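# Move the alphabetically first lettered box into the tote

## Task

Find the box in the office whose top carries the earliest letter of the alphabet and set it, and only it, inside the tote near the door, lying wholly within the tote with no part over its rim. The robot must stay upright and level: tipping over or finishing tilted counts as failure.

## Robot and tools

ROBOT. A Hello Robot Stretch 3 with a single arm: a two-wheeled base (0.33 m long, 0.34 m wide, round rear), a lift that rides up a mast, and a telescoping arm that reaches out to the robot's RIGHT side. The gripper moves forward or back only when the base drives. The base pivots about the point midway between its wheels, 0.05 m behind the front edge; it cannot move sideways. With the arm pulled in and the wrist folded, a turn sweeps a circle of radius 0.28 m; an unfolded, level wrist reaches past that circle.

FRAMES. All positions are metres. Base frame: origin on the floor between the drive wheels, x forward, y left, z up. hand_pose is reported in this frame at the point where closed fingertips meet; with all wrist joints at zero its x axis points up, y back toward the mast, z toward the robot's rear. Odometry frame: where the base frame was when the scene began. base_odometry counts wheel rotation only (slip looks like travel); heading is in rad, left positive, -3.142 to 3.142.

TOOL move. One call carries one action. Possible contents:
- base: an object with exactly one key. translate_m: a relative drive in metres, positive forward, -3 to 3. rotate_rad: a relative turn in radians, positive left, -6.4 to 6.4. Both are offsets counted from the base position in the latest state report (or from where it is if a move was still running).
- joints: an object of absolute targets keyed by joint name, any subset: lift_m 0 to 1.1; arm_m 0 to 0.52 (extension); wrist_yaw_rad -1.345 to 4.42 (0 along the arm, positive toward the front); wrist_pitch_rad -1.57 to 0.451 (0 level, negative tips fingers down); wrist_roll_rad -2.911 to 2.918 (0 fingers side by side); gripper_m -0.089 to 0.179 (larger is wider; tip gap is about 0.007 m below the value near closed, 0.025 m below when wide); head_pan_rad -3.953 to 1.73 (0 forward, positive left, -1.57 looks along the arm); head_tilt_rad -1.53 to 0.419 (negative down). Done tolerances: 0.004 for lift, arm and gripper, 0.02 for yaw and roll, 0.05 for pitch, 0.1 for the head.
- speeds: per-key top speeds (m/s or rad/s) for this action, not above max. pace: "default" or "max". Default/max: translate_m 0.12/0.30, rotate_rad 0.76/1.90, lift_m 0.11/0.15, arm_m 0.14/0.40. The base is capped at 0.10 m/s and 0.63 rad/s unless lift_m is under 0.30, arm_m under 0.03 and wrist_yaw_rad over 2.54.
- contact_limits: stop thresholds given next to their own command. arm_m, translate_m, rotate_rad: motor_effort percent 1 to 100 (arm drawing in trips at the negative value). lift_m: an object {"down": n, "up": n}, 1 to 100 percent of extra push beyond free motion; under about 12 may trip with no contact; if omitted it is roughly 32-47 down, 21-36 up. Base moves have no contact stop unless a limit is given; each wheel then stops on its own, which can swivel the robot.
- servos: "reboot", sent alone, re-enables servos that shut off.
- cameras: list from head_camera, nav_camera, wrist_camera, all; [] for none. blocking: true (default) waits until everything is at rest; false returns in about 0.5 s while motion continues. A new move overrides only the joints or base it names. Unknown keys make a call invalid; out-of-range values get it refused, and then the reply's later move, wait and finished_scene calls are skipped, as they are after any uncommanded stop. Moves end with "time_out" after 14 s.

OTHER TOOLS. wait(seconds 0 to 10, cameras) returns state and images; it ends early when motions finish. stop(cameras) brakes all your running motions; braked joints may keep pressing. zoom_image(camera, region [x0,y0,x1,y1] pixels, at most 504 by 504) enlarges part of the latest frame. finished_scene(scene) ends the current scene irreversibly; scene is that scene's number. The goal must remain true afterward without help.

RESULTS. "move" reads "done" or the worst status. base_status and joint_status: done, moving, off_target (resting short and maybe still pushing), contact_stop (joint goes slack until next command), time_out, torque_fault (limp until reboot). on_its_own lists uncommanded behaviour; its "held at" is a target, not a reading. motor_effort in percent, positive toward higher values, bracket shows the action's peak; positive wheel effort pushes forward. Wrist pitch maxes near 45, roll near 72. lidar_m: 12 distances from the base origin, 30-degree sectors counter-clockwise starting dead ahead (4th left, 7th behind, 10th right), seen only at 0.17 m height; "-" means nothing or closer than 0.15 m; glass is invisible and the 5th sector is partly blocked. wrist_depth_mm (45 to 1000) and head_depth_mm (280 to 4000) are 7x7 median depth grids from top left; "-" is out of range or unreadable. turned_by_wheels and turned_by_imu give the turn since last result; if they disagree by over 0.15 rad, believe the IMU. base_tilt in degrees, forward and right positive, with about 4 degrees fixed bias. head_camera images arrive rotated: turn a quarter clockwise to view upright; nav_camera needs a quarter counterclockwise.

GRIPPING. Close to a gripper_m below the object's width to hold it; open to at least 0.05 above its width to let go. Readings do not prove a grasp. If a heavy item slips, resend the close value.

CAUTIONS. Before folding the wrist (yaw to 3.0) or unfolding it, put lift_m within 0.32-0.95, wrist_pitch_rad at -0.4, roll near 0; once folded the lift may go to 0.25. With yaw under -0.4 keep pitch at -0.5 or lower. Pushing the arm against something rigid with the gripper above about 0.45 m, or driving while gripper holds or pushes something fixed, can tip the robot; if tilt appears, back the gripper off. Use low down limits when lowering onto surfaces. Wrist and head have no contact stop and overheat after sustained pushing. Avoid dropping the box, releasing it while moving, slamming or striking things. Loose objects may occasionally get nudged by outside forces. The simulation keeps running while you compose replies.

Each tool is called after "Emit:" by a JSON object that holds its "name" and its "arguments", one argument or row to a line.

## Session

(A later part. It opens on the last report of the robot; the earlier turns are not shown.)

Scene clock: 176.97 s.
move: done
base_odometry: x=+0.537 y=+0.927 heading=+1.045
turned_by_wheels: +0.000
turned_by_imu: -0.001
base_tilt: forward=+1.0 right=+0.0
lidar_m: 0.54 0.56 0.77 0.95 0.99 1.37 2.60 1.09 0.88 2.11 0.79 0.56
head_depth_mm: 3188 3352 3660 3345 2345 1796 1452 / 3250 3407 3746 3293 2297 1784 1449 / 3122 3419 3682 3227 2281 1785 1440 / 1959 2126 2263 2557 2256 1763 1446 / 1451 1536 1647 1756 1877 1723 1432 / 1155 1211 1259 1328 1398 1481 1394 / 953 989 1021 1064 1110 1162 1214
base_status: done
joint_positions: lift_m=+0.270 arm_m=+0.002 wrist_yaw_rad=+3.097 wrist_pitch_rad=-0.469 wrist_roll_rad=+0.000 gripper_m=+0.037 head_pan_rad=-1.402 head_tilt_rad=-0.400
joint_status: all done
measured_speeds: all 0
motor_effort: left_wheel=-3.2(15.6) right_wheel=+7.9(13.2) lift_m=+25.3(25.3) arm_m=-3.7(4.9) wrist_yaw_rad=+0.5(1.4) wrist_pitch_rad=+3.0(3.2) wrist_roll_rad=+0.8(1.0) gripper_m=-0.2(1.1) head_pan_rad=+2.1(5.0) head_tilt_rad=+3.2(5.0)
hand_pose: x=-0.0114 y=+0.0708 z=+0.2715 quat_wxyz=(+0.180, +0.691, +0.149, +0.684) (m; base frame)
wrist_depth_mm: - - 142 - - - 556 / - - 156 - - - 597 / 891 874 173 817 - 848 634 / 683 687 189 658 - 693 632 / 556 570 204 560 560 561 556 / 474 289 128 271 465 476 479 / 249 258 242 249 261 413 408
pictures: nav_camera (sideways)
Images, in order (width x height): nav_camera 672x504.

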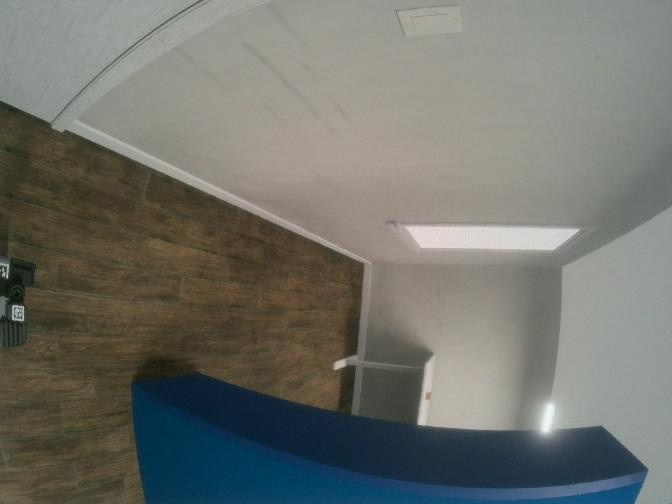

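Emit:
{"name": "move", "arguments": {
  "base": {"rotate_rad": -1.5708},
  "joints": {"head_pan_rad": -0.3, "head_tilt_rad": -0.35},
  "pace": "max",
  "cameras": ["nav_camera"]
}}

Emit:
{"name": "move", "arguments": {
  "base": {"translate_m": 1.1},
  "joints": {"head_pan_rad": -0.9, "head_tilt_rad": -0.35},
  "pace": "max",
  "cameras": ["nav_camera"]
}}

Scene clock: 186.80 s.
move: done
base_odometry: x=+0.537 y=+0.927 heading=-0.525
turned_by_wheels: -1.570
turned_by_imu: -1.563
base_tilt: forward=+1.0 right=-0.1
lidar_m: 1.99 0.78 0.56 0.54 0.57 0.78 0.96 1.00 1.39 2.60 1.07 0.88
head_depth_mm: 736 757 794 847 923 1004 1087 / 915 933 951 972 996 1018 1106 / 3418 3586 3807 1334 1356 1407 1424 / 3384 3559 3913 3511 2481 1877 1491 / 3379 3517 3756 3728 2432 1866 1508 / 3326 3457 3681 3686 2456 1860 1503 / 3199 3416 3631 3614 2466 1858 1493
base_status: done
joint_positions: lift_m=+0.270 arm_m=+0.002 wrist_yaw_rad=+3.097 wrist_pitch_rad=-0.469 wrist_roll_rad=+0.000 gripper_m=+0.037 head_pan_rad=-0.288 head_tilt_rad=-0.349
joint_status: all done
measured_speeds: all 0
motor_effort: left_wheel=+10.2(18.3) right_wheel=-8.9(15.7) lift_m=+29.8(30.6) arm_m=-19.3(19.3) wrist_yaw_rad=+0.5(1.2) wrist_pitch_rad=+2.8(3.1) wrist_roll_rad=+0.7(1.0) gripper_m=+0.1(1.1) head_pan_rad=-2.2(5.1) head_tilt_rad=+3.0(5.1)
hand_pose: x=-0.0114 y=+0.0708 z=+0.2715 quat_wxyz=(+0.180, +0.691, +0.149, +0.684) (m; base frame)
wrist_depth_mm: - - 143 - - - - / - - 156 - 575 - - / 612 - 171 - 619 - - / 659 656 189 656 659 662 639 / 565 557 206 560 558 559 558 / 469 287 127 271 460 472 474 / 249 255 243 248 262 410 412
pictures: nav_camera (sideways)
Images, in order (width x height): nav_camera 672x504.

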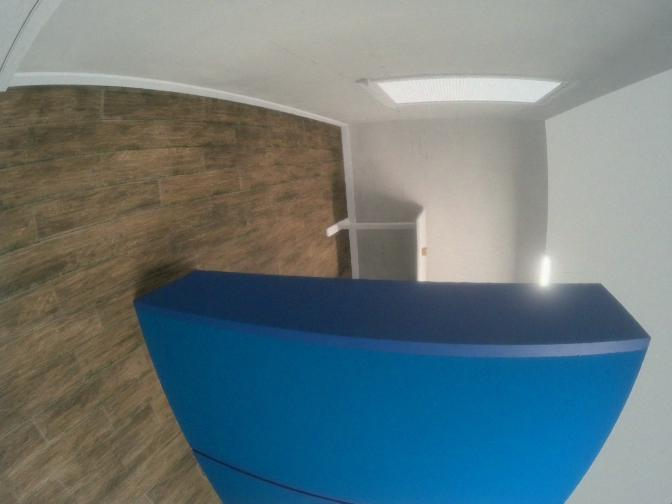

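Scene clock: 191.83 s.
move: done
base_odometry: x=+1.489 y=+0.376 heading=-0.525
turned_by_wheels: +0.000
turned_by_imu: -0.001
base_tilt: forward=+1.0 right=-0.2
lidar_m: 1.90 0.74 0.55 0.53 0.56 0.78 2.04 2.14 0.44 0.43 0.45 2.33
head_depth_mm: 3132 3196 3294 3513 2541 1882 1504 / 3326 3523 3614 3524 2495 1886 1510 / 3561 3720 3971 3729 2473 1879 1500 / 3431 3664 3858 3694 2469 1860 1497 / 3151 3333 3443 3470 2475 1876 1490 / 2859 3034 3164 3289 2478 1873 1493 / 2673 2800 2897 3088 2462 1841 1488
base_status: done
joint_positions: lift_m=+0.270 arm_m=+0.002 wrist_yaw_rad=+3.097 wrist_pitch_rad=-0.469 wrist_roll_rad=+0.000 gripper_m=+0.037 head_pan_rad=-0.901 head_tilt_rad=-0.349
joint_status: all done
measured_speeds: all 0
motor_effort: left_wheel=+11.6(20.4) right_wheel=-3.4(7.2) lift_m=+26.6(30.3) arm_m=-18.8(20.7) wrist_yaw_rad=+0.9(1.5) wrist_pitch_rad=+2.4(3.1) wrist_roll_rad=+0.7(1.1) gripper_m=-0.3(1.2) head_pan_rad=+2.5(5.0) head_tilt_rad=+1.7(5.0)
hand_pose: x=-0.0114 y=+0.0708 z=+0.2715 quat_wxyz=(+0.180, +0.691, +0.149, +0.684) (m; base frame)
wrist_depth_mm: - - 143 - - - - / - - 156 - - - - / - - 171 - - - - / 650 659 190 651 658 647 653 / 556 568 206 561 566 560 559 / 479 289 127 271 458 480 475 / 248 255 242 250 262 409 410
pictures: nav_camera (sideways)
Images, in order (width x height): nav_camera 672x504.

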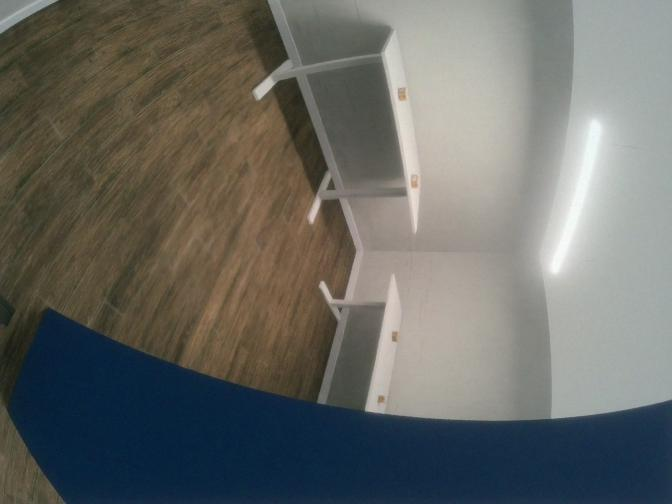

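Emit:
{"name": "move", "arguments": {
  "base": {"translate_m": 0.75},
  "joints": {"head_pan_rad": -1.2, "head_tilt_rad": -0.3},
  "pace": "max",
  "cameras": ["nav_camera", "head_camera"]
}}

Scene clock: 199.80 s.
move: done
base_odometry: x=+2.138 y=+0.001 heading=-0.525
turned_by_wheels: +0.000
turned_by_imu: +0.001
base_tilt: forward=+1.0 right=-0.1
lidar_m: 1.84 0.71 0.53 0.52 0.54 0.75 2.15 0.75 1.45 2.81 2.39 1.63
head_depth_mm: 2792 2931 3009 3227 2756 2020 1591 / 2955 3068 3205 3351 2710 2005 1587 / 3019 3199 3358 3429 2768 2008 1568 / 3123 3334 3585 3677 2717 1996 1576 / 3227 3421 3556 3734 2694 1958 1573 / 2857 2954 2884 3241 2530 1965 1574 / 2509 2584 2552 2811 2638 1943 1563
base_status: done
joint_positions: lift_m=+0.270 arm_m=+0.002 wrist_yaw_rad=+3.097 wrist_pitch_rad=-0.469 wrist_roll_rad=+0.000 gripper_m=+0.037 head_pan_rad=-1.200 head_tilt_rad=-0.300
joint_status: all done
measured_speeds: all 0
motor_effort: left_wheel=+5.2(17.3) right_wheel=+3.4(15.0) lift_m=+22.1(24.7) arm_m=-15.8(17.9) wrist_yaw_rad=+0.9(1.3) wrist_pitch_rad=+2.7(3.1) wrist_roll_rad=+0.8(1.1) gripper_m=+0.2(1.3) head_pan_rad=-2.6(4.6) head_tilt_rad=+3.4(6.6)
hand_pose: x=-0.0114 y=+0.0708 z=+0.2715 quat_wxyz=(+0.180, +0.691, +0.149, +0.684) (m; base frame)
wrist_depth_mm: - - 143 - - - - / - - 155 - - - - / - - 171 - - - - / - - 190 662 653 653 663 / 559 563 205 561 571 569 559 / 476 290 128 271 460 475 475 / 248 255 242 249 260 411 415
pictures: head_camera (sideways), nav_camera (sideways)
Images, in order (width x height): head_camera 896x504, nav_camera 672x504.

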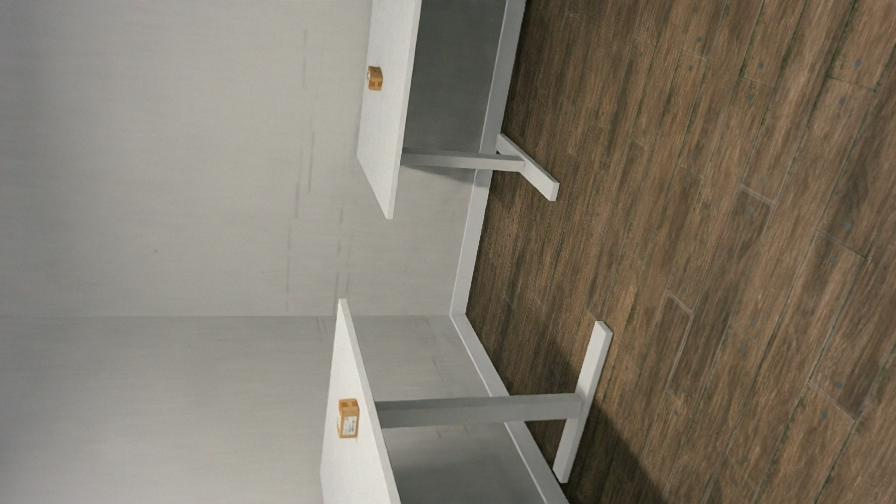

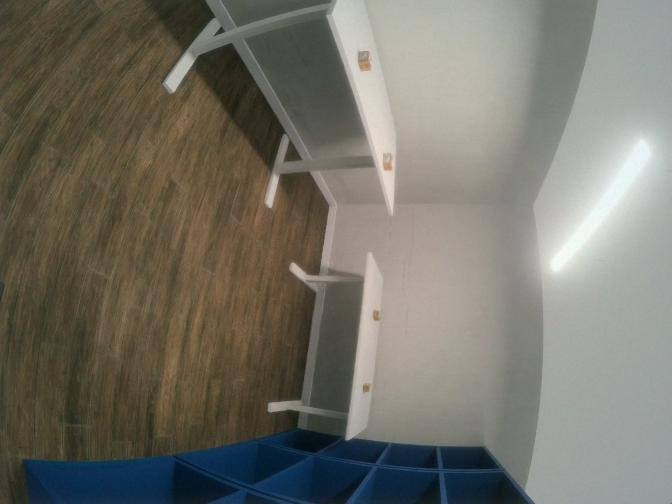

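Emit:
{"name": "move", "arguments": {
  "joints": {"head_pan_rad": -2.3, "head_tilt_rad": -0.3},
  "pace": "max",
  "cameras": ["nav_camera"]
}}

Emit:
{"name": "move", "arguments": {
  "joints": {"head_pan_rad": -0.45, "head_tilt_rad": -0.3},
  "pace": "max",
  "cameras": ["head_camera"]
}}

Scene clock: 205.40 s.
move: done
base_odometry: x=+2.138 y=+0.001 heading=-0.525
turned_by_wheels: +0.000
turned_by_imu: +0.001
base_tilt: forward=+0.9 right=+0.0
lidar_m: 1.84 0.72 0.53 0.52 0.54 0.75 2.14 0.75 1.45 2.81 2.39 1.63
head_depth_mm: 626 658 699 753 826 912 1009 / 1162 1228 1306 906 795 845 901 / 1301 1361 1445 1052 1546 1182 1374 / 1443 1485 1572 1148 1603 1227 1483 / 1351 1421 1510 1379 1614 1688 1482 / 1281 1327 1405 1465 1542 1674 1573 / 1301 1666 1943 2263 2281 1941 1545
base_status: not commanded
joint_positions: lift_m=+0.270 arm_m=+0.002 wrist_yaw_rad=+3.097 wrist_pitch_rad=-0.469 wrist_roll_rad=+0.000 gripper_m=+0.037 head_pan_rad=-2.328 head_tilt_rad=-0.300
joint_status: all done
measured_speeds: all 0
motor_effort: left_wheel=+5.5(5.5) right_wheel=+2.9(3.4) lift_m=+20.7(21.0) arm_m=-14.9(15.4) wrist_yaw_rad=+1.1(1.3) wrist_pitch_rad=+3.1(3.1) wrist_roll_rad=+0.7(1.1) gripper_m=+0.1(1.1) head_pan_rad=+0.6(4.8) head_tilt_rad=+3.6(7.2)
hand_pose: x=-0.0114 y=+0.0708 z=+0.2715 quat_wxyz=(+0.180, +0.691, +0.149, +0.684) (m; base frame)
wrist_depth_mm: - - 143 - - - - / - - 155 - - - - / - - 171 - - - - / - - 189 656 656 656 655 / 557 559 205 566 562 565 565 / 476 289 128 271 458 477 479 / 248 254 242 250 262 414 411
pictures: nav_camera (sideways)
Images, in order (width x height): nav_camera 672x504.

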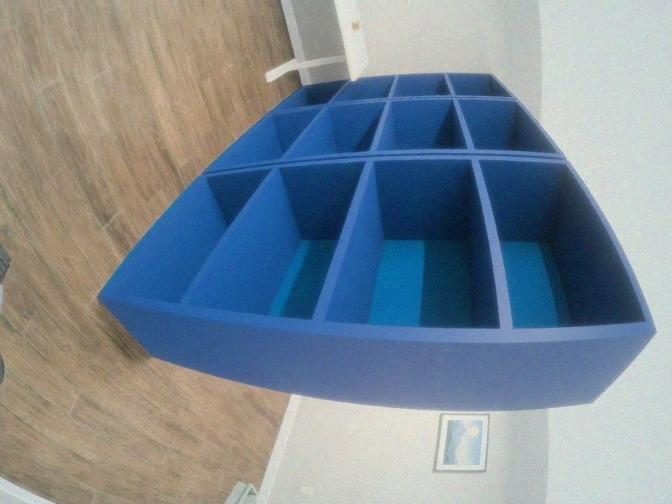

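Scene clock: 206.50 s.
move: done
base_odometry: x=+2.138 y=+0.001 heading=-0.525
turned_by_wheels: +0.000
turned_by_imu: +0.000
base_tilt: forward=+1.0 right=-0.1
lidar_m: 1.84 0.72 0.53 0.51 0.54 0.75 2.15 0.75 1.45 2.81 2.39 1.64
head_depth_mm: 1995 2121 2218 2401 2566 2014 1592 / 1931 2064 2125 2287 2458 1998 1581 / 1874 1981 2052 1709 2361 2016 1573 / 1806 1921 1991 2127 2214 1909 1570 / 1752 1848 1938 2054 2212 1970 1566 / 1693 1791 1882 1980 2118 1964 1561 / 1660 1735 1832 1911 2026 1969 1568
base_status: not commanded
joint_positions: lift_m=+0.270 arm_m=+0.002 wrist_yaw_rad=+3.097 wrist_pitch_rad=-0.469 wrist_roll_rad=+0.000 gripper_m=+0.037 head_pan_rad=-0.422 head_tilt_rad=-0.300
joint_status: all done
measured_speeds: all 0
motor_effort: left_wheel=+5.4(5.5) right_wheel=+3.0(3.1) lift_m=+20.9(20.9) arm_m=-14.5(15.1) wrist_yaw_rad=+0.9(1.3) wrist_pitch_rad=+2.6(3.1) wrist_roll_rad=+0.9(1.0) gripper_m=+0.4(1.1) head_pan_rad=+0.5(5.2) head_tilt_rad=+3.3(7.5)
hand_pose: x=-0.0114 y=+0.0708 z=+0.2715 quat_wxyz=(+0.180, +0.691, +0.149, +0.684) (m; base frame)
wrist_depth_mm: - - 143 - - - - / - - 155 - - - - / - - 171 - - - - / - - 189 651 649 658 669 / 557 564 206 569 567 566 563 / 472 290 128 271 461 478 476 / 248 255 243 249 263 410 409
pictures: head_camera (sideways)
Images, in order (width x height): head_camera 896x504.

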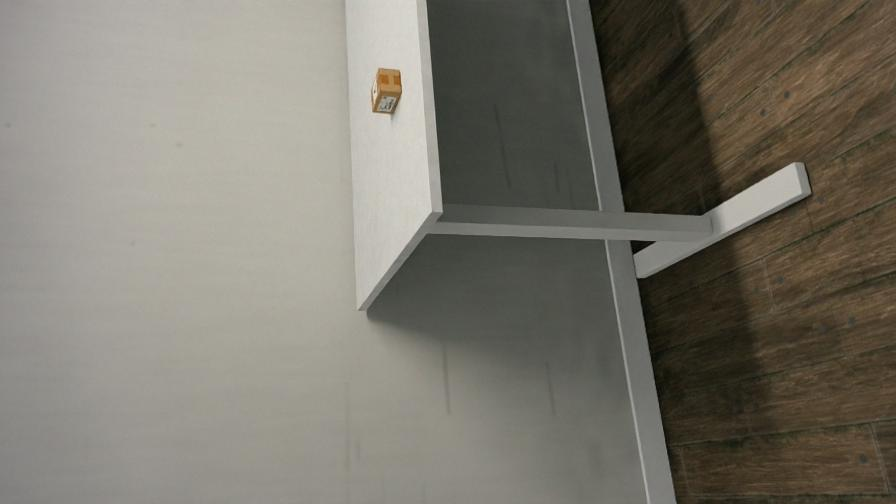

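Emit:
{"name": "zoom_image", "arguments": {
  "camera": "head_camera",
  "region": [362, 62, 410, 118]
}}

Emit:
{"name": "move", "arguments": {
  "joints": {"head_pan_rad": -0.75, "head_tilt_rad": -0.3},
  "pace": "max",
  "cameras": ["head_camera"]
}}

Scaled by 9.000 from the camera's 896x504 image, which has a finer 1280x720 frame.

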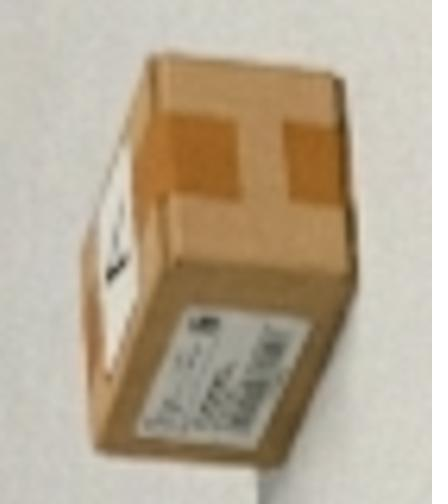

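Scene clock: 240.73 s.
move: done
base_odometry: x=+2.138 y=+0.001 heading=-0.525
turned_by_wheels: +0.000
turned_by_imu: +0.001
base_tilt: forward=+0.9 right=-0.2
lidar_m: 1.83 0.72 0.53 0.52 0.54 0.75 2.14 0.75 1.45 2.81 2.39 1.64
head_depth_mm: 2793 3010 3131 3516 2762 2007 1591 / 2563 2787 2792 3028 2552 2018 1576 / 2352 2476 2531 2885 2753 2024 1586 / 2179 2338 2319 2593 2640 1986 1562 / 2058 2166 2239 2373 2483 1996 1583 / 1917 2006 2050 2194 2320 1914 1563 / 1798 1876 1933 1628 2093 1886 1549
base_status: not commanded
joint_positions: lift_m=+0.270 arm_m=+0.002 wrist_yaw_rad=+3.097 wrist_pitch_rad=-0.469 wrist_roll_rad=+0.000 gripper_m=+0.037 head_pan_rad=-0.758 head_tilt_rad=-0.300
joint_status: all done
measured_speeds: all 0
motor_effort: left_wheel=+5.3(5.4) right_wheel=+2.7(3.1) lift_m=+20.7(21.2) arm_m=-13.0(13.1) wrist_yaw_rad=+0.8(1.4) wrist_pitch_rad=+2.4(3.0) wrist_roll_rad=+0.8(1.0) gripper_m=+0.5(0.8) head_pan_rad=-2.4(3.7) head_tilt_rad=+4.3(5.6)
hand_pose: x=-0.0114 y=+0.0708 z=+0.2715 quat_wxyz=(+0.180, +0.691, +0.149, +0.684) (m; base frame)
wrist_depth_mm: - - 143 - - - - / - - 155 - - - - / - - 171 - - - - / - - 189 650 647 654 657 / 565 562 205 555 564 562 561 / 482 289 128 273 454 483 470 / 248 254 242 249 261 411 407
pictures: head_camera (sideways)
Images, in order (width x height): head_camera 896x504.

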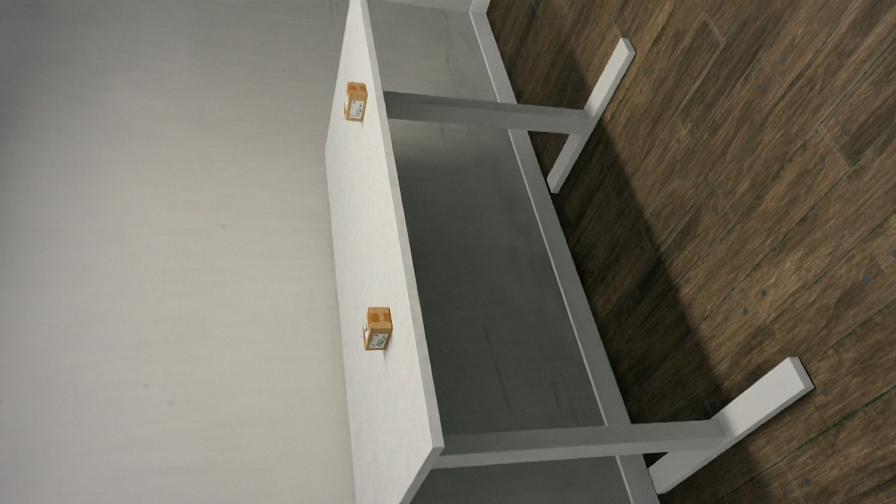

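Emit:
{"name": "zoom_image", "arguments": {
  "camera": "head_camera",
  "region": [336, 76, 376, 126]
}}

Emit:
{"name": "move", "arguments": {
  "base": {"translate_m": 0.2},
  "pace": "max",
  "cameras": []
}}

Emit:
{"name": "move", "arguments": {
  "base": {"rotate_rad": -1.5708},
  "joints": {"head_pan_rad": 0.0, "head_tilt_rad": -0.3},
  "pace": "max",
  "cameras": []
}}

Emit:
{"name": "move", "arguments": {
  "base": {"translate_m": 1.0},
  "joints": {"head_pan_rad": 0.0, "head_tilt_rad": -0.35},
  "pace": "max",
  "cameras": ["head_camera", "nav_camera"]
}}

Scaled by 10.080 from the camera's 896x504 image, which has a finer 1280x720 frame.

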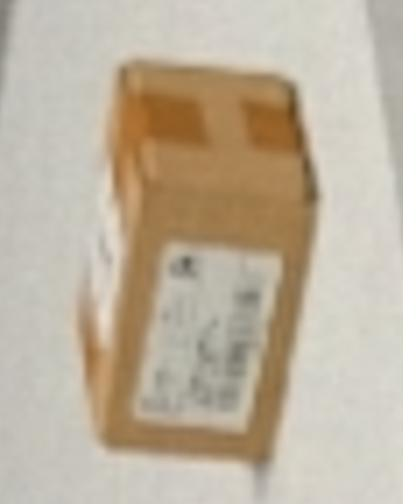

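Scene clock: 251.97 s.
move: done
base_odometry: x=+2.311 y=-0.099 heading=-0.524
turned_by_wheels: +0.000
turned_by_imu: +0.000
base_tilt: forward=+1.0 right=-0.1
lidar_m: 1.77 0.71 0.53 0.51 0.54 0.74 2.12 0.92 1.56 2.85 2.27 1.46
head_depth_mm: 2515 2651 2832 3067 2626 2034 1586 / 2303 2410 2486 2798 2587 2015 1570 / 2098 2226 2305 2513 2592 2004 1577 / 1982 2047 2137 2267 2431 2006 1567 / 1825 1916 1977 1531 2299 1993 1521 / 1710 1792 1870 1380 2020 1731 1555 / 1612 1691 1756 1820 1934 1942 1556
base_status: done
joint_positions: lift_m=+0.270 arm_m=+0.002 wrist_yaw_rad=+3.097 wrist_pitch_rad=-0.469 wrist_roll_rad=+0.000 gripper_m=+0.037 head_pan_rad=-0.750 head_tilt_rad=-0.300
joint_status: not commanded
measured_speeds: all 0
motor_effort: left_wheel=+8.6(14.8) right_wheel=-6.2(11.8) lift_m=+23.1(23.6) arm_m=-11.2(12.0) wrist_yaw_rad=+1.3(1.3) wrist_pitch_rad=+2.8(3.1) wrist_roll_rad=+0.8(1.0) gripper_m=-1.0(1.2) head_pan_rad=+3.0(4.3) head_tilt_rad=+3.2(4.2)
hand_pose: x=-0.0114 y=+0.0708 z=+0.2715 quat_wxyz=(+0.180, +0.691, +0.149, +0.684) (m; base frame)
wrist_depth_mm: - - 143 - - - - / - - 156 - - - - / - - 171 - - - - / - - 190 - 635 668 651 / 569 563 205 560 557 562 566 / 479 289 127 269 464 474 475 / 249 255 244 249 261 413 409
pictures: none
No camera images: "cameras" was empty.

Scene clock: 254.07 s.
move: done
base_odometry: x=+2.311 y=-0.099 heading=-2.094
turned_by_wheels: -1.570
turned_by_imu: -1.562
base_tilt: forward=+0.9 right=-0.2
lidar_m: 2.84 2.28 1.46 1.74 0.70 0.53 0.51 0.54 0.76 2.27 0.92 1.55
head_depth_mm: 2774 2894 3092 3242 2748 2046 1596 / 2790 2972 3164 3276 2730 2018 1580 / 2854 2995 3152 3362 2754 2000 1584 / 2875 3000 3150 3408 2734 1994 1581 / 2861 3052 3191 3429 2666 1994 1561 / 2915 3071 3241 3446 2644 1971 1561 / 3000 3121 3287 3453 2643 1977 1572
base_status: done
joint_positions: lift_m=+0.270 arm_m=+0.002 wrist_yaw_rad=+3.097 wrist_pitch_rad=-0.469 wrist_roll_rad=+0.000 gripper_m=+0.037 head_pan_rad=+0.010 head_tilt_rad=-0.300
joint_status: all done
measured_speeds: all 0
motor_effort: left_wheel=+9.6(18.3) right_wheel=-9.6(15.4) lift_m=+26.6(26.6) arm_m=-20.1(20.2) wrist_yaw_rad=+0.3(1.3) wrist_pitch_rad=+2.5(3.0) wrist_roll_rad=+0.8(1.0) gripper_m=+0.8(1.2) head_pan_rad=-2.4(4.5) head_tilt_rad=+2.7(6.2)
hand_pose: x=-0.0114 y=+0.0708 z=+0.2715 quat_wxyz=(+0.180, +0.691, +0.149, +0.684) (m; base frame)
wrist_depth_mm: - - 146 - - - - / - - 158 - - - - / - 786 172 870 884 899 869 / - 690 190 685 690 698 694 / 543 566 205 553 566 569 569 / 475 289 127 270 458 479 468 / 250 254 242 249 261 411 412
pictures: none
No camera images: "cameras" was empty.

Scene clock: 258.77 s.
move: done
base_odometry: x=+1.812 y=-0.966 heading=-2.094
turned_by_wheels: +0.000
turned_by_imu: -0.001
base_tilt: forward=+1.2 right=-0.2
lidar_m: 2.25 1.92 1.53 1.31 1.81 1.54 1.50 1.58 0.98 1.12 0.90 1.52
head_depth_mm: 1912 2035 2110 1817 2375 1871 1523 / 1945 2064 2185 1799 2395 1878 1508 / 1930 2061 2202 1940 2458 1883 1496 / 1962 2085 2221 1911 2478 1873 1489 / 1975 2087 2254 1931 2464 1879 1491 / 1995 2128 2215 1901 2221 1849 1488 / 2027 2134 2300 2065 2448 1872 1494
base_status: done
joint_positions: lift_m=+0.270 arm_m=+0.002 wrist_yaw_rad=+3.097 wrist_pitch_rad=-0.469 wrist_roll_rad=+0.000 gripper_m=+0.037 head_pan_rad=+0.000 head_tilt_rad=-0.350
joint_status: all done
measured_speeds: all 0
motor_effort: left_wheel=+3.8(20.6) right_wheel=-0.2(9.1) lift_m=+27.7(30.7) arm_m=-14.9(20.1) wrist_yaw_rad=+0.9(1.5) wrist_pitch_rad=+2.5(3.2) wrist_roll_rad=+0.8(1.2) gripper_m=-0.3(1.3) head_pan_rad=-2.6(4.5) head_tilt_rad=-1.5(5.1)
hand_pose: x=-0.0114 y=+0.0708 z=+0.2715 quat_wxyz=(+0.180, +0.691, +0.149, +0.684) (m; base frame)
wrist_depth_mm: - - 146 - - - - / - - 159 - - - - / 896 876 172 865 888 876 888 / 688 677 189 689 685 678 687 / 554 564 205 564 564 554 569 / 473 291 128 270 462 477 473 / 247 255 240 249 262 410 409
pictures: head_camera (sideways), nav_camera (sideways)
Images, in order (width x height): head_camera 896x504, nav_camera 672x504.

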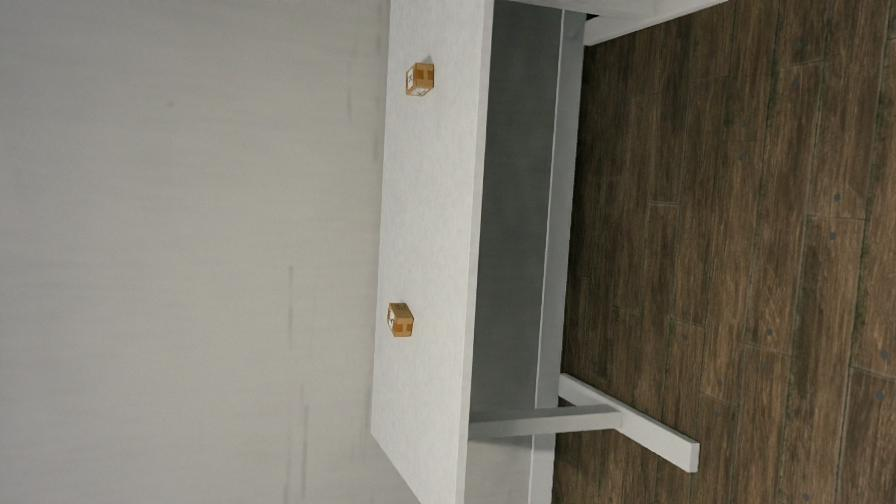

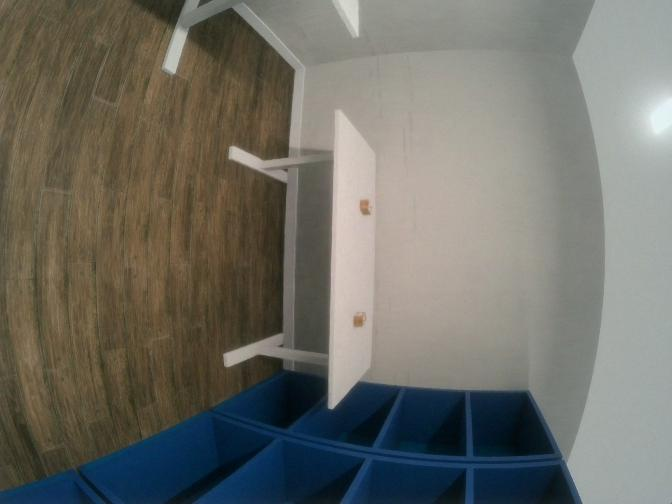

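Emit:
{"name": "zoom_image", "arguments": {
  "camera": "head_camera",
  "region": [396, 56, 446, 106]
}}

Emit:
{"name": "zoom_image", "arguments": {
  "camera": "head_camera",
  "region": [376, 294, 426, 344]
}}

Emit:
{"name": "move", "arguments": {
  "joints": {"head_pan_rad": -1.57, "head_tilt_rad": -0.4},
  "pace": "max",
  "cameras": ["nav_camera"]
}}

Emit:
{"name": "move", "arguments": {
  "joints": {"head_pan_rad": 1.2, "head_tilt_rad": -0.4},
  "pace": "max",
  "cameras": ["head_camera"]
}}

Scaled by 10.080 from the camera's 896x504 image, which has a finer 1280x720 frame.

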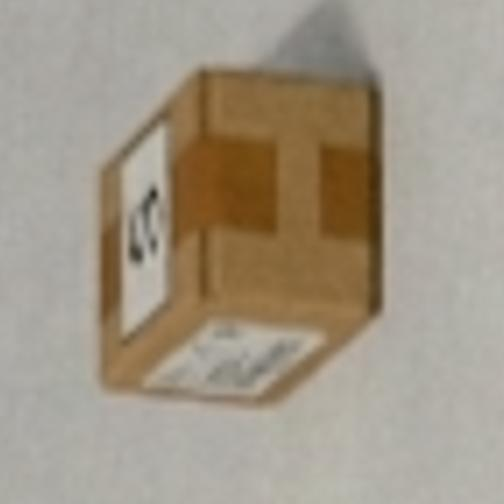

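Scaled by 10.080 from the camera's 896x504 image, which has a finer 1280x720 frame.

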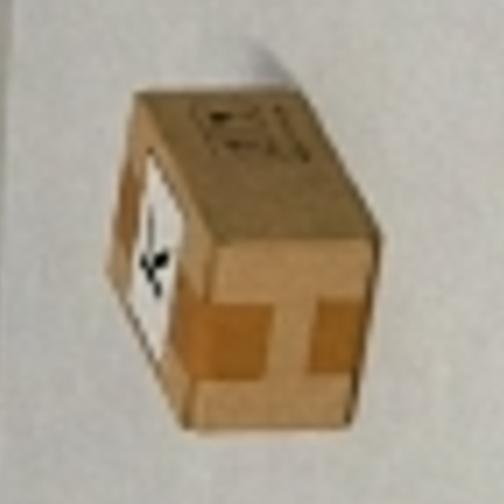

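Scene clock: 263.70 s.
move: done
base_odometry: x=+1.812 y=-0.966 heading=-2.094
turned_by_wheels: +0.000
turned_by_imu: +0.001
base_tilt: forward=+0.9 right=-0.1
lidar_m: 2.25 1.92 1.53 1.32 1.82 1.55 1.50 1.58 0.98 1.12 0.90 1.52
head_depth_mm: 997 1152 1217 977 1378 1124 1370 / 1016 1152 1216 977 1368 1125 1366 / 1036 1166 1231 966 1356 1120 1366 / 1042 1170 1235 1354 1348 1114 1362 / 1071 1180 1229 1371 1344 1155 1355 / 1007 1162 1133 1087 1241 1150 1272 / 802 866 882 902 989 1066 1210
base_status: not commanded
joint_positions: lift_m=+0.270 arm_m=+0.002 wrist_yaw_rad=+3.097 wrist_pitch_rad=-0.469 wrist_roll_rad=+0.000 gripper_m=+0.037 head_pan_rad=-1.608 head_tilt_rad=-0.400
joint_status: all done
measured_speeds: all 0
motor_effort: left_wheel=+3.7(4.0) right_wheel=-0.6(1.1) lift_m=+20.8(21.1) arm_m=-11.2(12.2) wrist_yaw_rad=+0.6(1.3) wrist_pitch_rad=+3.0(3.1) wrist_roll_rad=+0.9(1.0) gripper_m=-0.5(1.1) head_pan_rad=+0.5(4.6) head_tilt_rad=-1.4(5.2)
hand_pose: x=-0.0114 y=+0.0708 z=+0.2715 quat_wxyz=(+0.180, +0.691, +0.149, +0.684) (m; base frame)
wrist_depth_mm: - - 146 - - - - / - - 158 - - - - / 881 881 172 886 885 880 885 / 694 694 190 700 679 689 682 / 566 563 205 558 559 562 557 / 472 291 128 270 460 474 473 / 247 256 242 249 263 410 409
pictures: nav_camera (sideways)
Images, in order (width x height): nav_camera 672x504.

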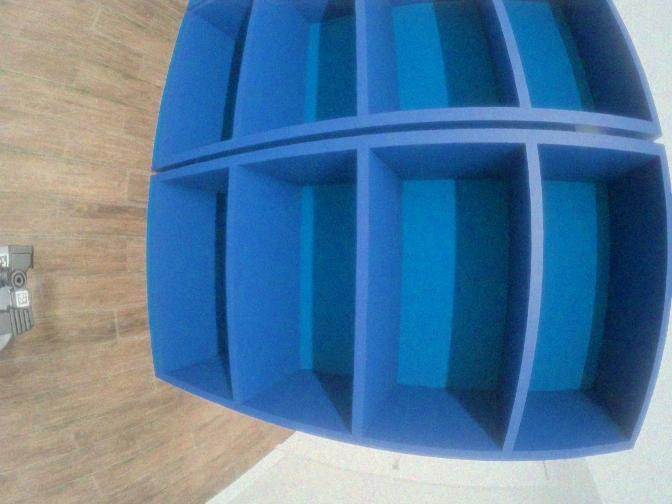

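Scene clock: 264.97 s.
move: done
base_odometry: x=+1.812 y=-0.966 heading=-2.094
turned_by_wheels: +0.000
turned_by_imu: +0.000
base_tilt: forward=+0.9 right=-0.1
lidar_m: 2.26 1.92 1.53 1.32 1.82 1.55 1.50 1.58 0.98 1.12 0.91 1.53
head_depth_mm: 1619 1746 1590 1997 1991 1739 1448 / 1591 1701 1565 1989 2136 1767 1460 / 1549 1655 1545 1962 2075 1775 1444 / 1513 1622 1532 1873 2052 1779 1448 / 1498 1578 1536 1849 2009 1750 1431 / 1465 1563 1514 1794 1958 1777 1435 / 1434 1524 1502 1068 1891 1759 1428
base_status: not commanded
joint_positions: lift_m=+0.270 arm_m=+0.002 wrist_yaw_rad=+3.097 wrist_pitch_rad=-0.469 wrist_roll_rad=+0.000 gripper_m=+0.037 head_pan_rad=+1.247 head_tilt_rad=-0.400
joint_status: all done
measured_speeds: all 0
motor_effort: left_wheel=+3.8(4.0) right_wheel=-0.5(1.0) lift_m=+20.7(21.1) arm_m=-10.0(11.2) wrist_yaw_rad=+0.8(1.3) wrist_pitch_rad=+2.9(3.3) wrist_roll_rad=+0.8(1.1) gripper_m=-0.6(1.1) head_pan_rad=-3.1(5.7) head_tilt_rad=-0.8(4.1)
hand_pose: x=-0.0114 y=+0.0708 z=+0.2715 quat_wxyz=(+0.180, +0.691, +0.149, +0.684) (m; base frame)
wrist_depth_mm: - - 146 - - - - / - - 158 - - - - / 888 891 172 884 895 869 869 / 678 686 189 684 683 695 678 / 560 557 205 557 563 557 557 / 477 288 128 270 460 478 476 / 248 254 243 248 264 415 413
pictures: head_camera (sideways)
Images, in order (width x height): head_camera 896x504.

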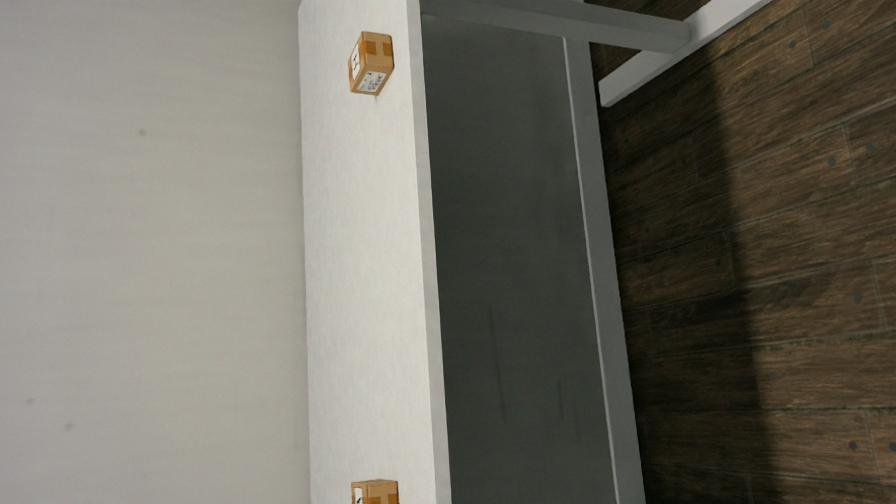

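Emit:
{"name": "zoom_image", "arguments": {
  "camera": "head_camera",
  "region": [340, 26, 400, 102]
}}

Emit:
{"name": "move", "arguments": {
  "joints": {"head_pan_rad": 1.65, "head_tilt_rad": -0.4},
  "pace": "max",
  "cameras": ["head_camera"]
}}

Scaled by 6.632 from the camera's 896x504 image, which has a finer 1280x720 frame.

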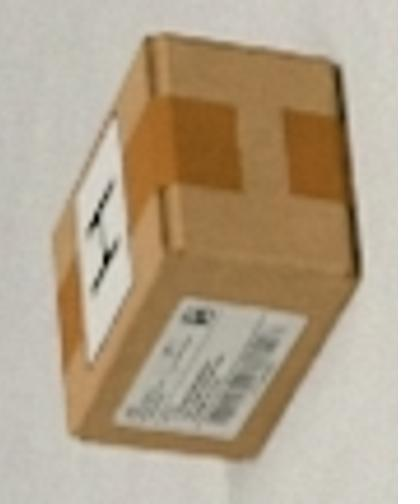

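Scene clock: 268.87 s.
move: done
base_odometry: x=+1.812 y=-0.966 heading=-2.094
turned_by_wheels: +0.000
turned_by_imu: +0.001
base_tilt: forward=+1.0 right=-0.2
lidar_m: 2.25 1.92 1.54 1.32 1.82 1.55 1.50 1.58 0.98 1.12 0.90 1.53
head_depth_mm: 1428 1524 1564 1099 1882 1770 1453 / 1462 1560 1564 1097 1921 1762 1450 / 1476 1575 1558 1848 1998 1788 1434 / 1504 1616 1536 1881 2020 1761 1437 / 1530 1651 1542 1408 2040 1654 1439 / 1562 1668 1769 1948 2106 1769 1440 / 1598 1707 1839 1989 2137 1818 -
base_status: not commanded
joint_positions: lift_m=+0.270 arm_m=+0.002 wrist_yaw_rad=+3.097 wrist_pitch_rad=-0.469 wrist_roll_rad=+0.000 gripper_m=+0.037 head_pan_rad=+1.655 head_tilt_rad=-0.400
joint_status: all done
measured_speeds: all 0
motor_effort: left_wheel=+3.7(3.9) right_wheel=-0.1(0.8) lift_m=+20.8(21.2) arm_m=-5.8(6.7) wrist_yaw_rad=+0.8(1.3) wrist_pitch_rad=+2.5(2.9) wrist_roll_rad=+0.7(1.0) gripper_m=-0.2(1.2) head_pan_rad=+2.6(5.5) head_tilt_rad=-1.9(4.2)
hand_pose: x=-0.0114 y=+0.0708 z=+0.2715 quat_wxyz=(+0.180, +0.691, +0.149, +0.684) (m; base frame)
wrist_depth_mm: - - 146 - - - - / - - 158 - - - - / 866 880 172 881 897 873 867 / 697 692 188 678 686 692 686 / 563 559 204 565 559 565 565 / 475 288 128 270 457 481 471 / 247 257 242 248 262 412 412
pictures: head_camera (sideways)
Images, in order (width x height): head_camera 896x504.

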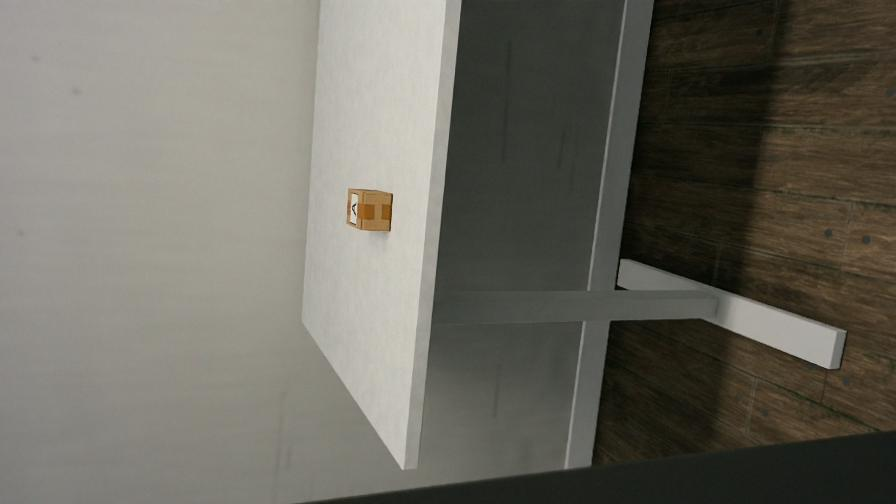

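Emit:
{"name": "zoom_image", "arguments": {
  "camera": "head_camera",
  "region": [340, 182, 400, 240]
}}

Scaled by 8.400 from the camera's 896x504 image, which has a finer 1280x720 frame.

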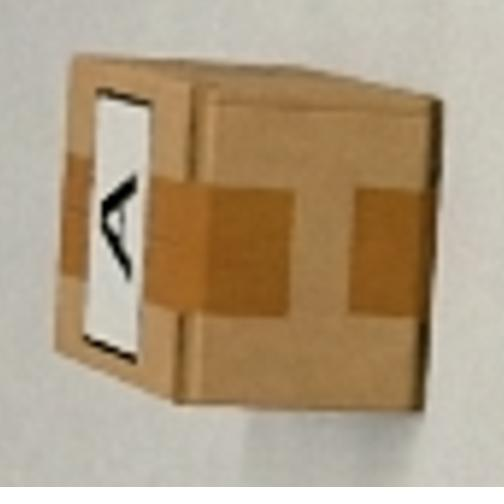

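Emit:
{"name": "move", "arguments": {
  "base": {"rotate_rad": 1.5708},
  "joints": {"head_pan_rad": 0.0, "head_tilt_rad": -0.5},
  "pace": "max",
  "cameras": ["head_camera"]
}}

Scene clock: 311.30 s.
move: done
base_odometry: x=+1.812 y=-0.966 heading=-0.524
turned_by_wheels: +1.570
turned_by_imu: +1.564
base_tilt: forward=+0.8 right=-0.1
lidar_m: 1.32 1.81 1.55 1.50 1.57 0.98 1.20 0.90 1.52 2.26 1.91 1.54
head_depth_mm: 1435 1539 1078 1895 1982 1614 1351 / 1455 1559 1063 1911 1992 1593 1346 / 1465 1561 1144 1897 1987 1613 1338 / 1478 1575 1072 1932 2002 1609 1338 / 1481 1591 1138 1947 1914 1606 1325 / 1495 1600 1128 1922 1877 1553 1327 / 1501 1636 1118 1987 1975 1592 1341
base_status: done
joint_positions: lift_m=+0.270 arm_m=+0.002 wrist_yaw_rad=+3.097 wrist_pitch_rad=-0.469 wrist_roll_rad=+0.000 gripper_m=+0.037 head_pan_rad=-0.016 head_tilt_rad=-0.501
joint_status: all done
measured_speeds: translate_m=+0.000 rotate_rad=+0.000 lift_m=+0.000 arm_m=+0.000 wrist_yaw_rad=+0.000 wrist_pitch_rad=+0.000 wrist_roll_rad=+0.000 head_pan_rad=+0.024 head_tilt_rad=+0.000
motor_effort: left_wheel=-8.4(17.1) right_wheel=+10.1(16.1) lift_m=+20.9(21.5) arm_m=-16.7(16.7) wrist_yaw_rad=+0.9(1.2) wrist_pitch_rad=+2.5(3.1) wrist_roll_rad=+1.0(1.1) gripper_m=+0.0(1.2) head_pan_rad=+2.6(6.0) head_tilt_rad=-1.1(5.2)
hand_pose: x=-0.0114 y=+0.0708 z=+0.2715 quat_wxyz=(+0.180, +0.691, +0.149, +0.684) (m; base frame)
wrist_depth_mm: - - 147 - - - - / - - 158 - - - - / 879 863 172 874 898 889 883 / 676 689 190 684 693 692 691 / 562 557 206 557 561 568 562 / 473 289 128 271 464 477 478 / 249 256 242 249 262 410 413
pictures: head_camera (sideways)
Images, in order (width x height): head_camera 896x504.

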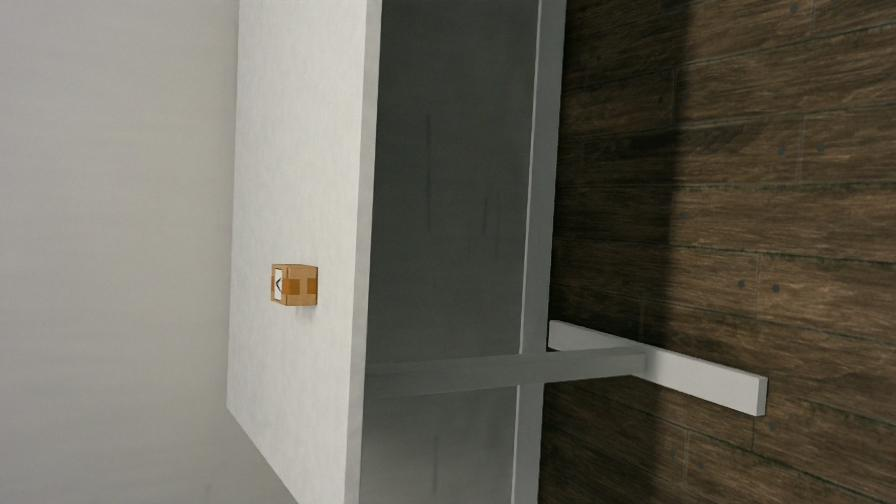

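Emit:
{"name": "move", "arguments": {
  "base": {"translate_m": 0.3},
  "joints": {"lift_m": 0.5},
  "pace": "max",
  "cameras": ["head_camera"]
}}

Scene clock: 342.37 s.
move: done
base_odometry: x=+2.071 y=-1.116 heading=-0.524
turned_by_wheels: +0.000
turned_by_imu: +0.001
base_tilt: forward=+0.8 right=-0.1
lidar_m: 1.43 1.03 1.54 1.50 1.56 1.24 1.23 1.19 1.71 1.84 1.34 1.31
head_depth_mm: 1185 1276 1073 750 1713 1605 1347 / 1200 1294 1068 747 1723 1612 1348 / 1206 1314 1065 751 1758 1594 1338 / 1209 1316 1065 749 1771 1590 1338 / 1223 1328 1061 785 1784 1600 1335 / 1241 1337 1053 783 1286 1464 1306 / 1251 1364 1047 779 1832 1592 1323
base_status: done
joint_positions: lift_m=+0.500 arm_m=+0.002 wrist_yaw_rad=+3.097 wrist_pitch_rad=-0.469 wrist_roll_rad=+0.000 gripper_m=+0.037 head_pan_rad=+0.000 head_tilt_rad=-0.501
joint_status: all done
measured_speeds: all 0
motor_effort: left_wheel=+4.5(11.5) right_wheel=+0.7(17.4) lift_m=+27.0(33.4) arm_m=-19.4(20.4) wrist_yaw_rad=+1.2(1.5) wrist_pitch_rad=+2.9(3.2) wrist_roll_rad=+0.8(1.1) gripper_m=+0.2(1.5) head_pan_rad=+2.4(4.3) head_tilt_rad=-0.2(2.1)
hand_pose: x=-0.0114 y=+0.0708 z=+0.5014 quat_wxyz=(+0.180, +0.691, +0.149, +0.684) (m; base frame)
wrist_depth_mm: - - 146 - - - - / - - 158 - - - - / - - 172 - - - - / - - 189 - - - - / 870 854 206 882 872 883 865 / 749 731 128 713 734 738 725 / 639 663 280 644 627 653 644
pictures: head_camera (sideways)
Images, in order (width x height): head_camera 896x504.

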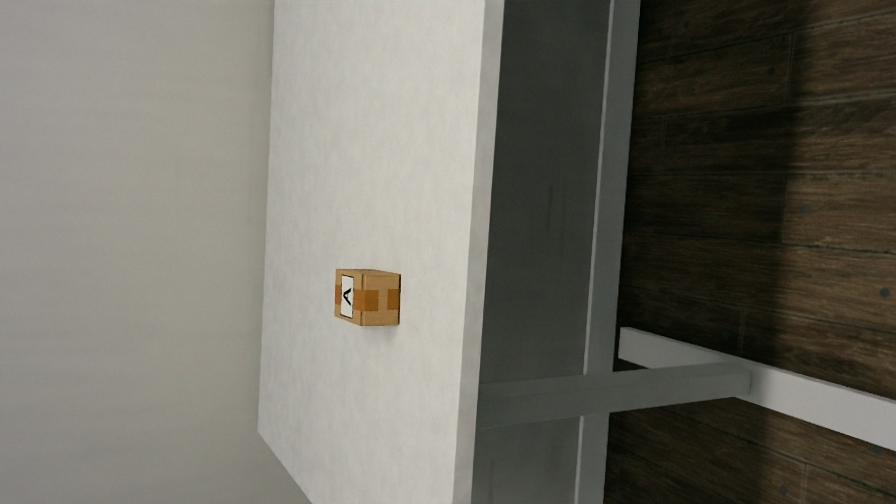

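Emit:
{"name": "zoom_image", "arguments": {
  "camera": "head_camera",
  "region": [324, 256, 414, 340]
}}

Scaled by 5.600 from the camera's 896x504 image, which has a finer 1280x720 frame.

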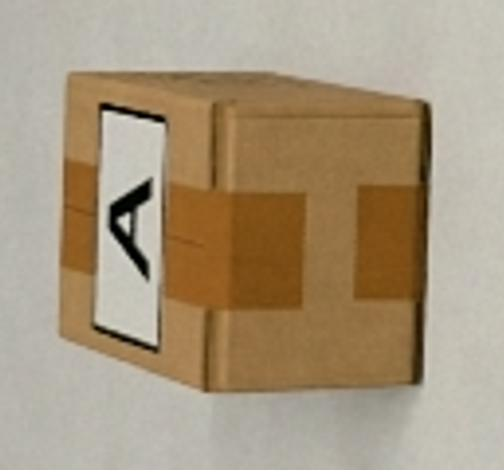

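Emit:
{"name": "move", "arguments": {
  "joints": {"lift_m": 0.6, "wrist_pitch_rad": -0.4},
  "pace": "max",
  "cameras": []
}}

Emit:
{"name": "move", "arguments": {
  "joints": {"wrist_yaw_rad": 0.0},
  "pace": "max",
  "cameras": ["wrist_camera"]
}}

Emit:
{"name": "move", "arguments": {
  "joints": {"lift_m": 1.1, "wrist_pitch_rad": 0.0, "gripper_m": 0.17},
  "pace": "max",
  "cameras": ["wrist_camera"]
}}

Scene clock: 368.70 s.
move: done
base_odometry: x=+2.071 y=-1.116 heading=-0.524
turned_by_wheels: +0.000
turned_by_imu: +0.001
base_tilt: forward=+1.1 right=-0.3
lidar_m: 1.43 1.03 1.54 1.49 1.56 1.24 1.23 1.19 1.72 1.85 1.34 1.31
head_depth_mm: 1188 1275 1074 752 1702 1621 1343 / 1193 1288 1071 753 1729 1605 1337 / 1203 1305 1067 749 1750 1588 1331 / 1217 1309 1056 749 1771 1594 1339 / 1225 1333 1057 783 1772 1606 1335 / 1228 1332 1051 782 1276 1479 1301 / 1244 1351 1046 778 1804 1599 1325
base_status: not commanded
joint_positions: lift_m=+0.600 arm_m=+0.002 wrist_yaw_rad=+3.097 wrist_pitch_rad=-0.419 wrist_roll_rad=+0.000 gripper_m=+0.037 head_pan_rad=+0.000 head_tilt_rad=-0.501
joint_status: all done
measured_speeds: all 0
motor_effort: left_wheel=+4.4(4.6) right_wheel=+0.6(0.9) lift_m=+28.7(33.2) arm_m=-19.1(19.4) wrist_yaw_rad=+1.0(1.3) wrist_pitch_rad=+3.3(7.0) wrist_roll_rad=+0.8(1.0) gripper_m=+0.1(1.1) head_pan_rad=+1.6(4.3) head_tilt_rad=+2.1(2.1)
hand_pose: x=-0.0111 y=+0.0773 z=+0.6125 quat_wxyz=(+0.163, +0.694, +0.132, +0.688) (m; base frame)
wrist_depth_mm: - - 144 - - - - / - - 156 - - - - / - - 167 - - - - / - - 183 - - - - / - - 199 - - - - / 888 911 127 842 855 899 883 / 763 782 252 760 739 775 764
pictures: none
No camera images: "cameras" was empty.

Scene clock: 370.57 s.
move: done
base_odometry: x=+2.071 y=-1.116 heading=-0.524
turned_by_wheels: +0.000
turned_by_imu: +0.000
base_tilt: forward=+0.8 right=-0.1
lidar_m: 1.43 1.03 1.54 1.49 1.56 1.24 1.23 1.19 1.71 1.84 1.34 1.31
head_depth_mm: 1186 1278 1073 752 1696 1616 1335 / 1180 1300 1068 753 1739 1604 1348 / 1195 1302 1069 753 1766 1600 1340 / 1206 1322 1063 746 1758 1590 1339 / 1227 1333 1058 781 1779 1604 1340 / 1239 1345 1053 780 1283 1476 1296 / 1245 1342 1053 777 1837 1592 1331
base_status: not commanded
joint_positions: lift_m=+0.600 arm_m=+0.002 wrist_yaw_rad=+0.003 wrist_pitch_rad=-0.419 wrist_roll_rad=+0.000 gripper_m=+0.037 head_pan_rad=+0.000 head_tilt_rad=-0.501
joint_status: all done
measured_speeds: all 0
motor_effort: left_wheel=+4.4(4.7) right_wheel=+0.3(1.0) lift_m=+22.0(28.6) arm_m=-18.7(19.5) wrist_yaw_rad=-2.5(8.4) wrist_pitch_rad=+3.5(3.7) wrist_roll_rad=+0.7(1.1) gripper_m=-0.1(1.0) head_pan_rad=+3.3(4.0) head_tilt_rad=+2.1(2.1)
hand_pose: x=-0.0207 y=-0.3710 z=+0.6125 quat_wxyz=(+0.692, +0.148, -0.691, -0.146) (m; base frame)
wrist_depth_mm: - - - - - - - / - - - - - - - / - - - - - - - / - - - - - - - / - - - - - - - / 877 918 128 854 866 898 904 / 766 770 737 767 747 781 768
pictures: wrist_camera
Images, in order (width x height): wrist_camera 644x364.

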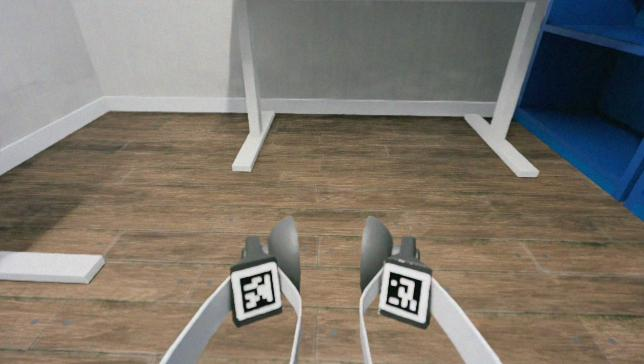

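Scene clock: 374.67 s.
move: done
base_odometry: x=+2.071 y=-1.116 heading=-0.524
turned_by_wheels: +0.000
turned_by_imu: +0.001
base_tilt: forward=+1.0 right=-0.2
lidar_m: 1.43 1.03 1.54 1.50 1.56 1.25 1.22 1.19 1.71 1.84 1.34 1.31
head_depth_mm: 1182 1284 1080 752 1718 1611 1346 / 1188 1296 1068 753 1724 1614 1340 / 1203 1307 1065 754 1757 1595 1336 / 1217 1326 1067 750 1781 1597 1341 / 1216 1325 1054 782 1794 1594 1334 / 1228 1339 1049 782 1277 1467 1295 / 1245 1351 1050 780 1808 1583 1326
base_status: not commanded
joint_positions: lift_m=+1.098 arm_m=+0.002 wrist_yaw_rad=+0.003 wrist_pitch_rad=-0.021 wrist_roll_rad=+0.000 gripper_m=+0.170 head_pan_rad=+0.000 head_tilt_rad=-0.501
joint_status: all done
joint sent to its limit — lift_m, upper limit.
measured_speeds: all 0
motor_effort: left_wheel=+4.3(4.7) right_wheel=+0.4(1.1) lift_m=+30.0(32.2) arm_m=-18.0(18.9) wrist_yaw_rad=-2.1(2.6) wrist_pitch_rad=+4.0(6.8) wrist_roll_rad=+0.8(1.2) gripper_m=+0.0(88.7) head_pan_rad=+1.7(4.2) head_tilt_rad=+2.4(3.3)
hand_pose: x=-0.0206 y=-0.4024 z=+1.2068 quat_wxyz=(+0.707, +0.009, -0.707, -0.007) (m; base frame)
wrist_depth_mm: - - - - - - - / - - - - - - - / - - - - - - - / - - - - - - - / - - - - - - - / - 139 - - - 135 - / 112 - - - - - 108
pictures: wrist_camera
Images, in order (width x height): wrist_camera 644x364.

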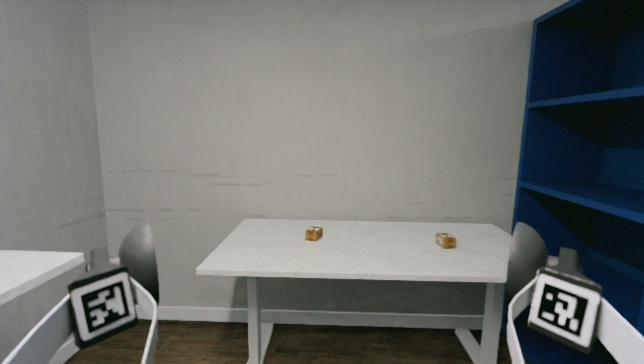

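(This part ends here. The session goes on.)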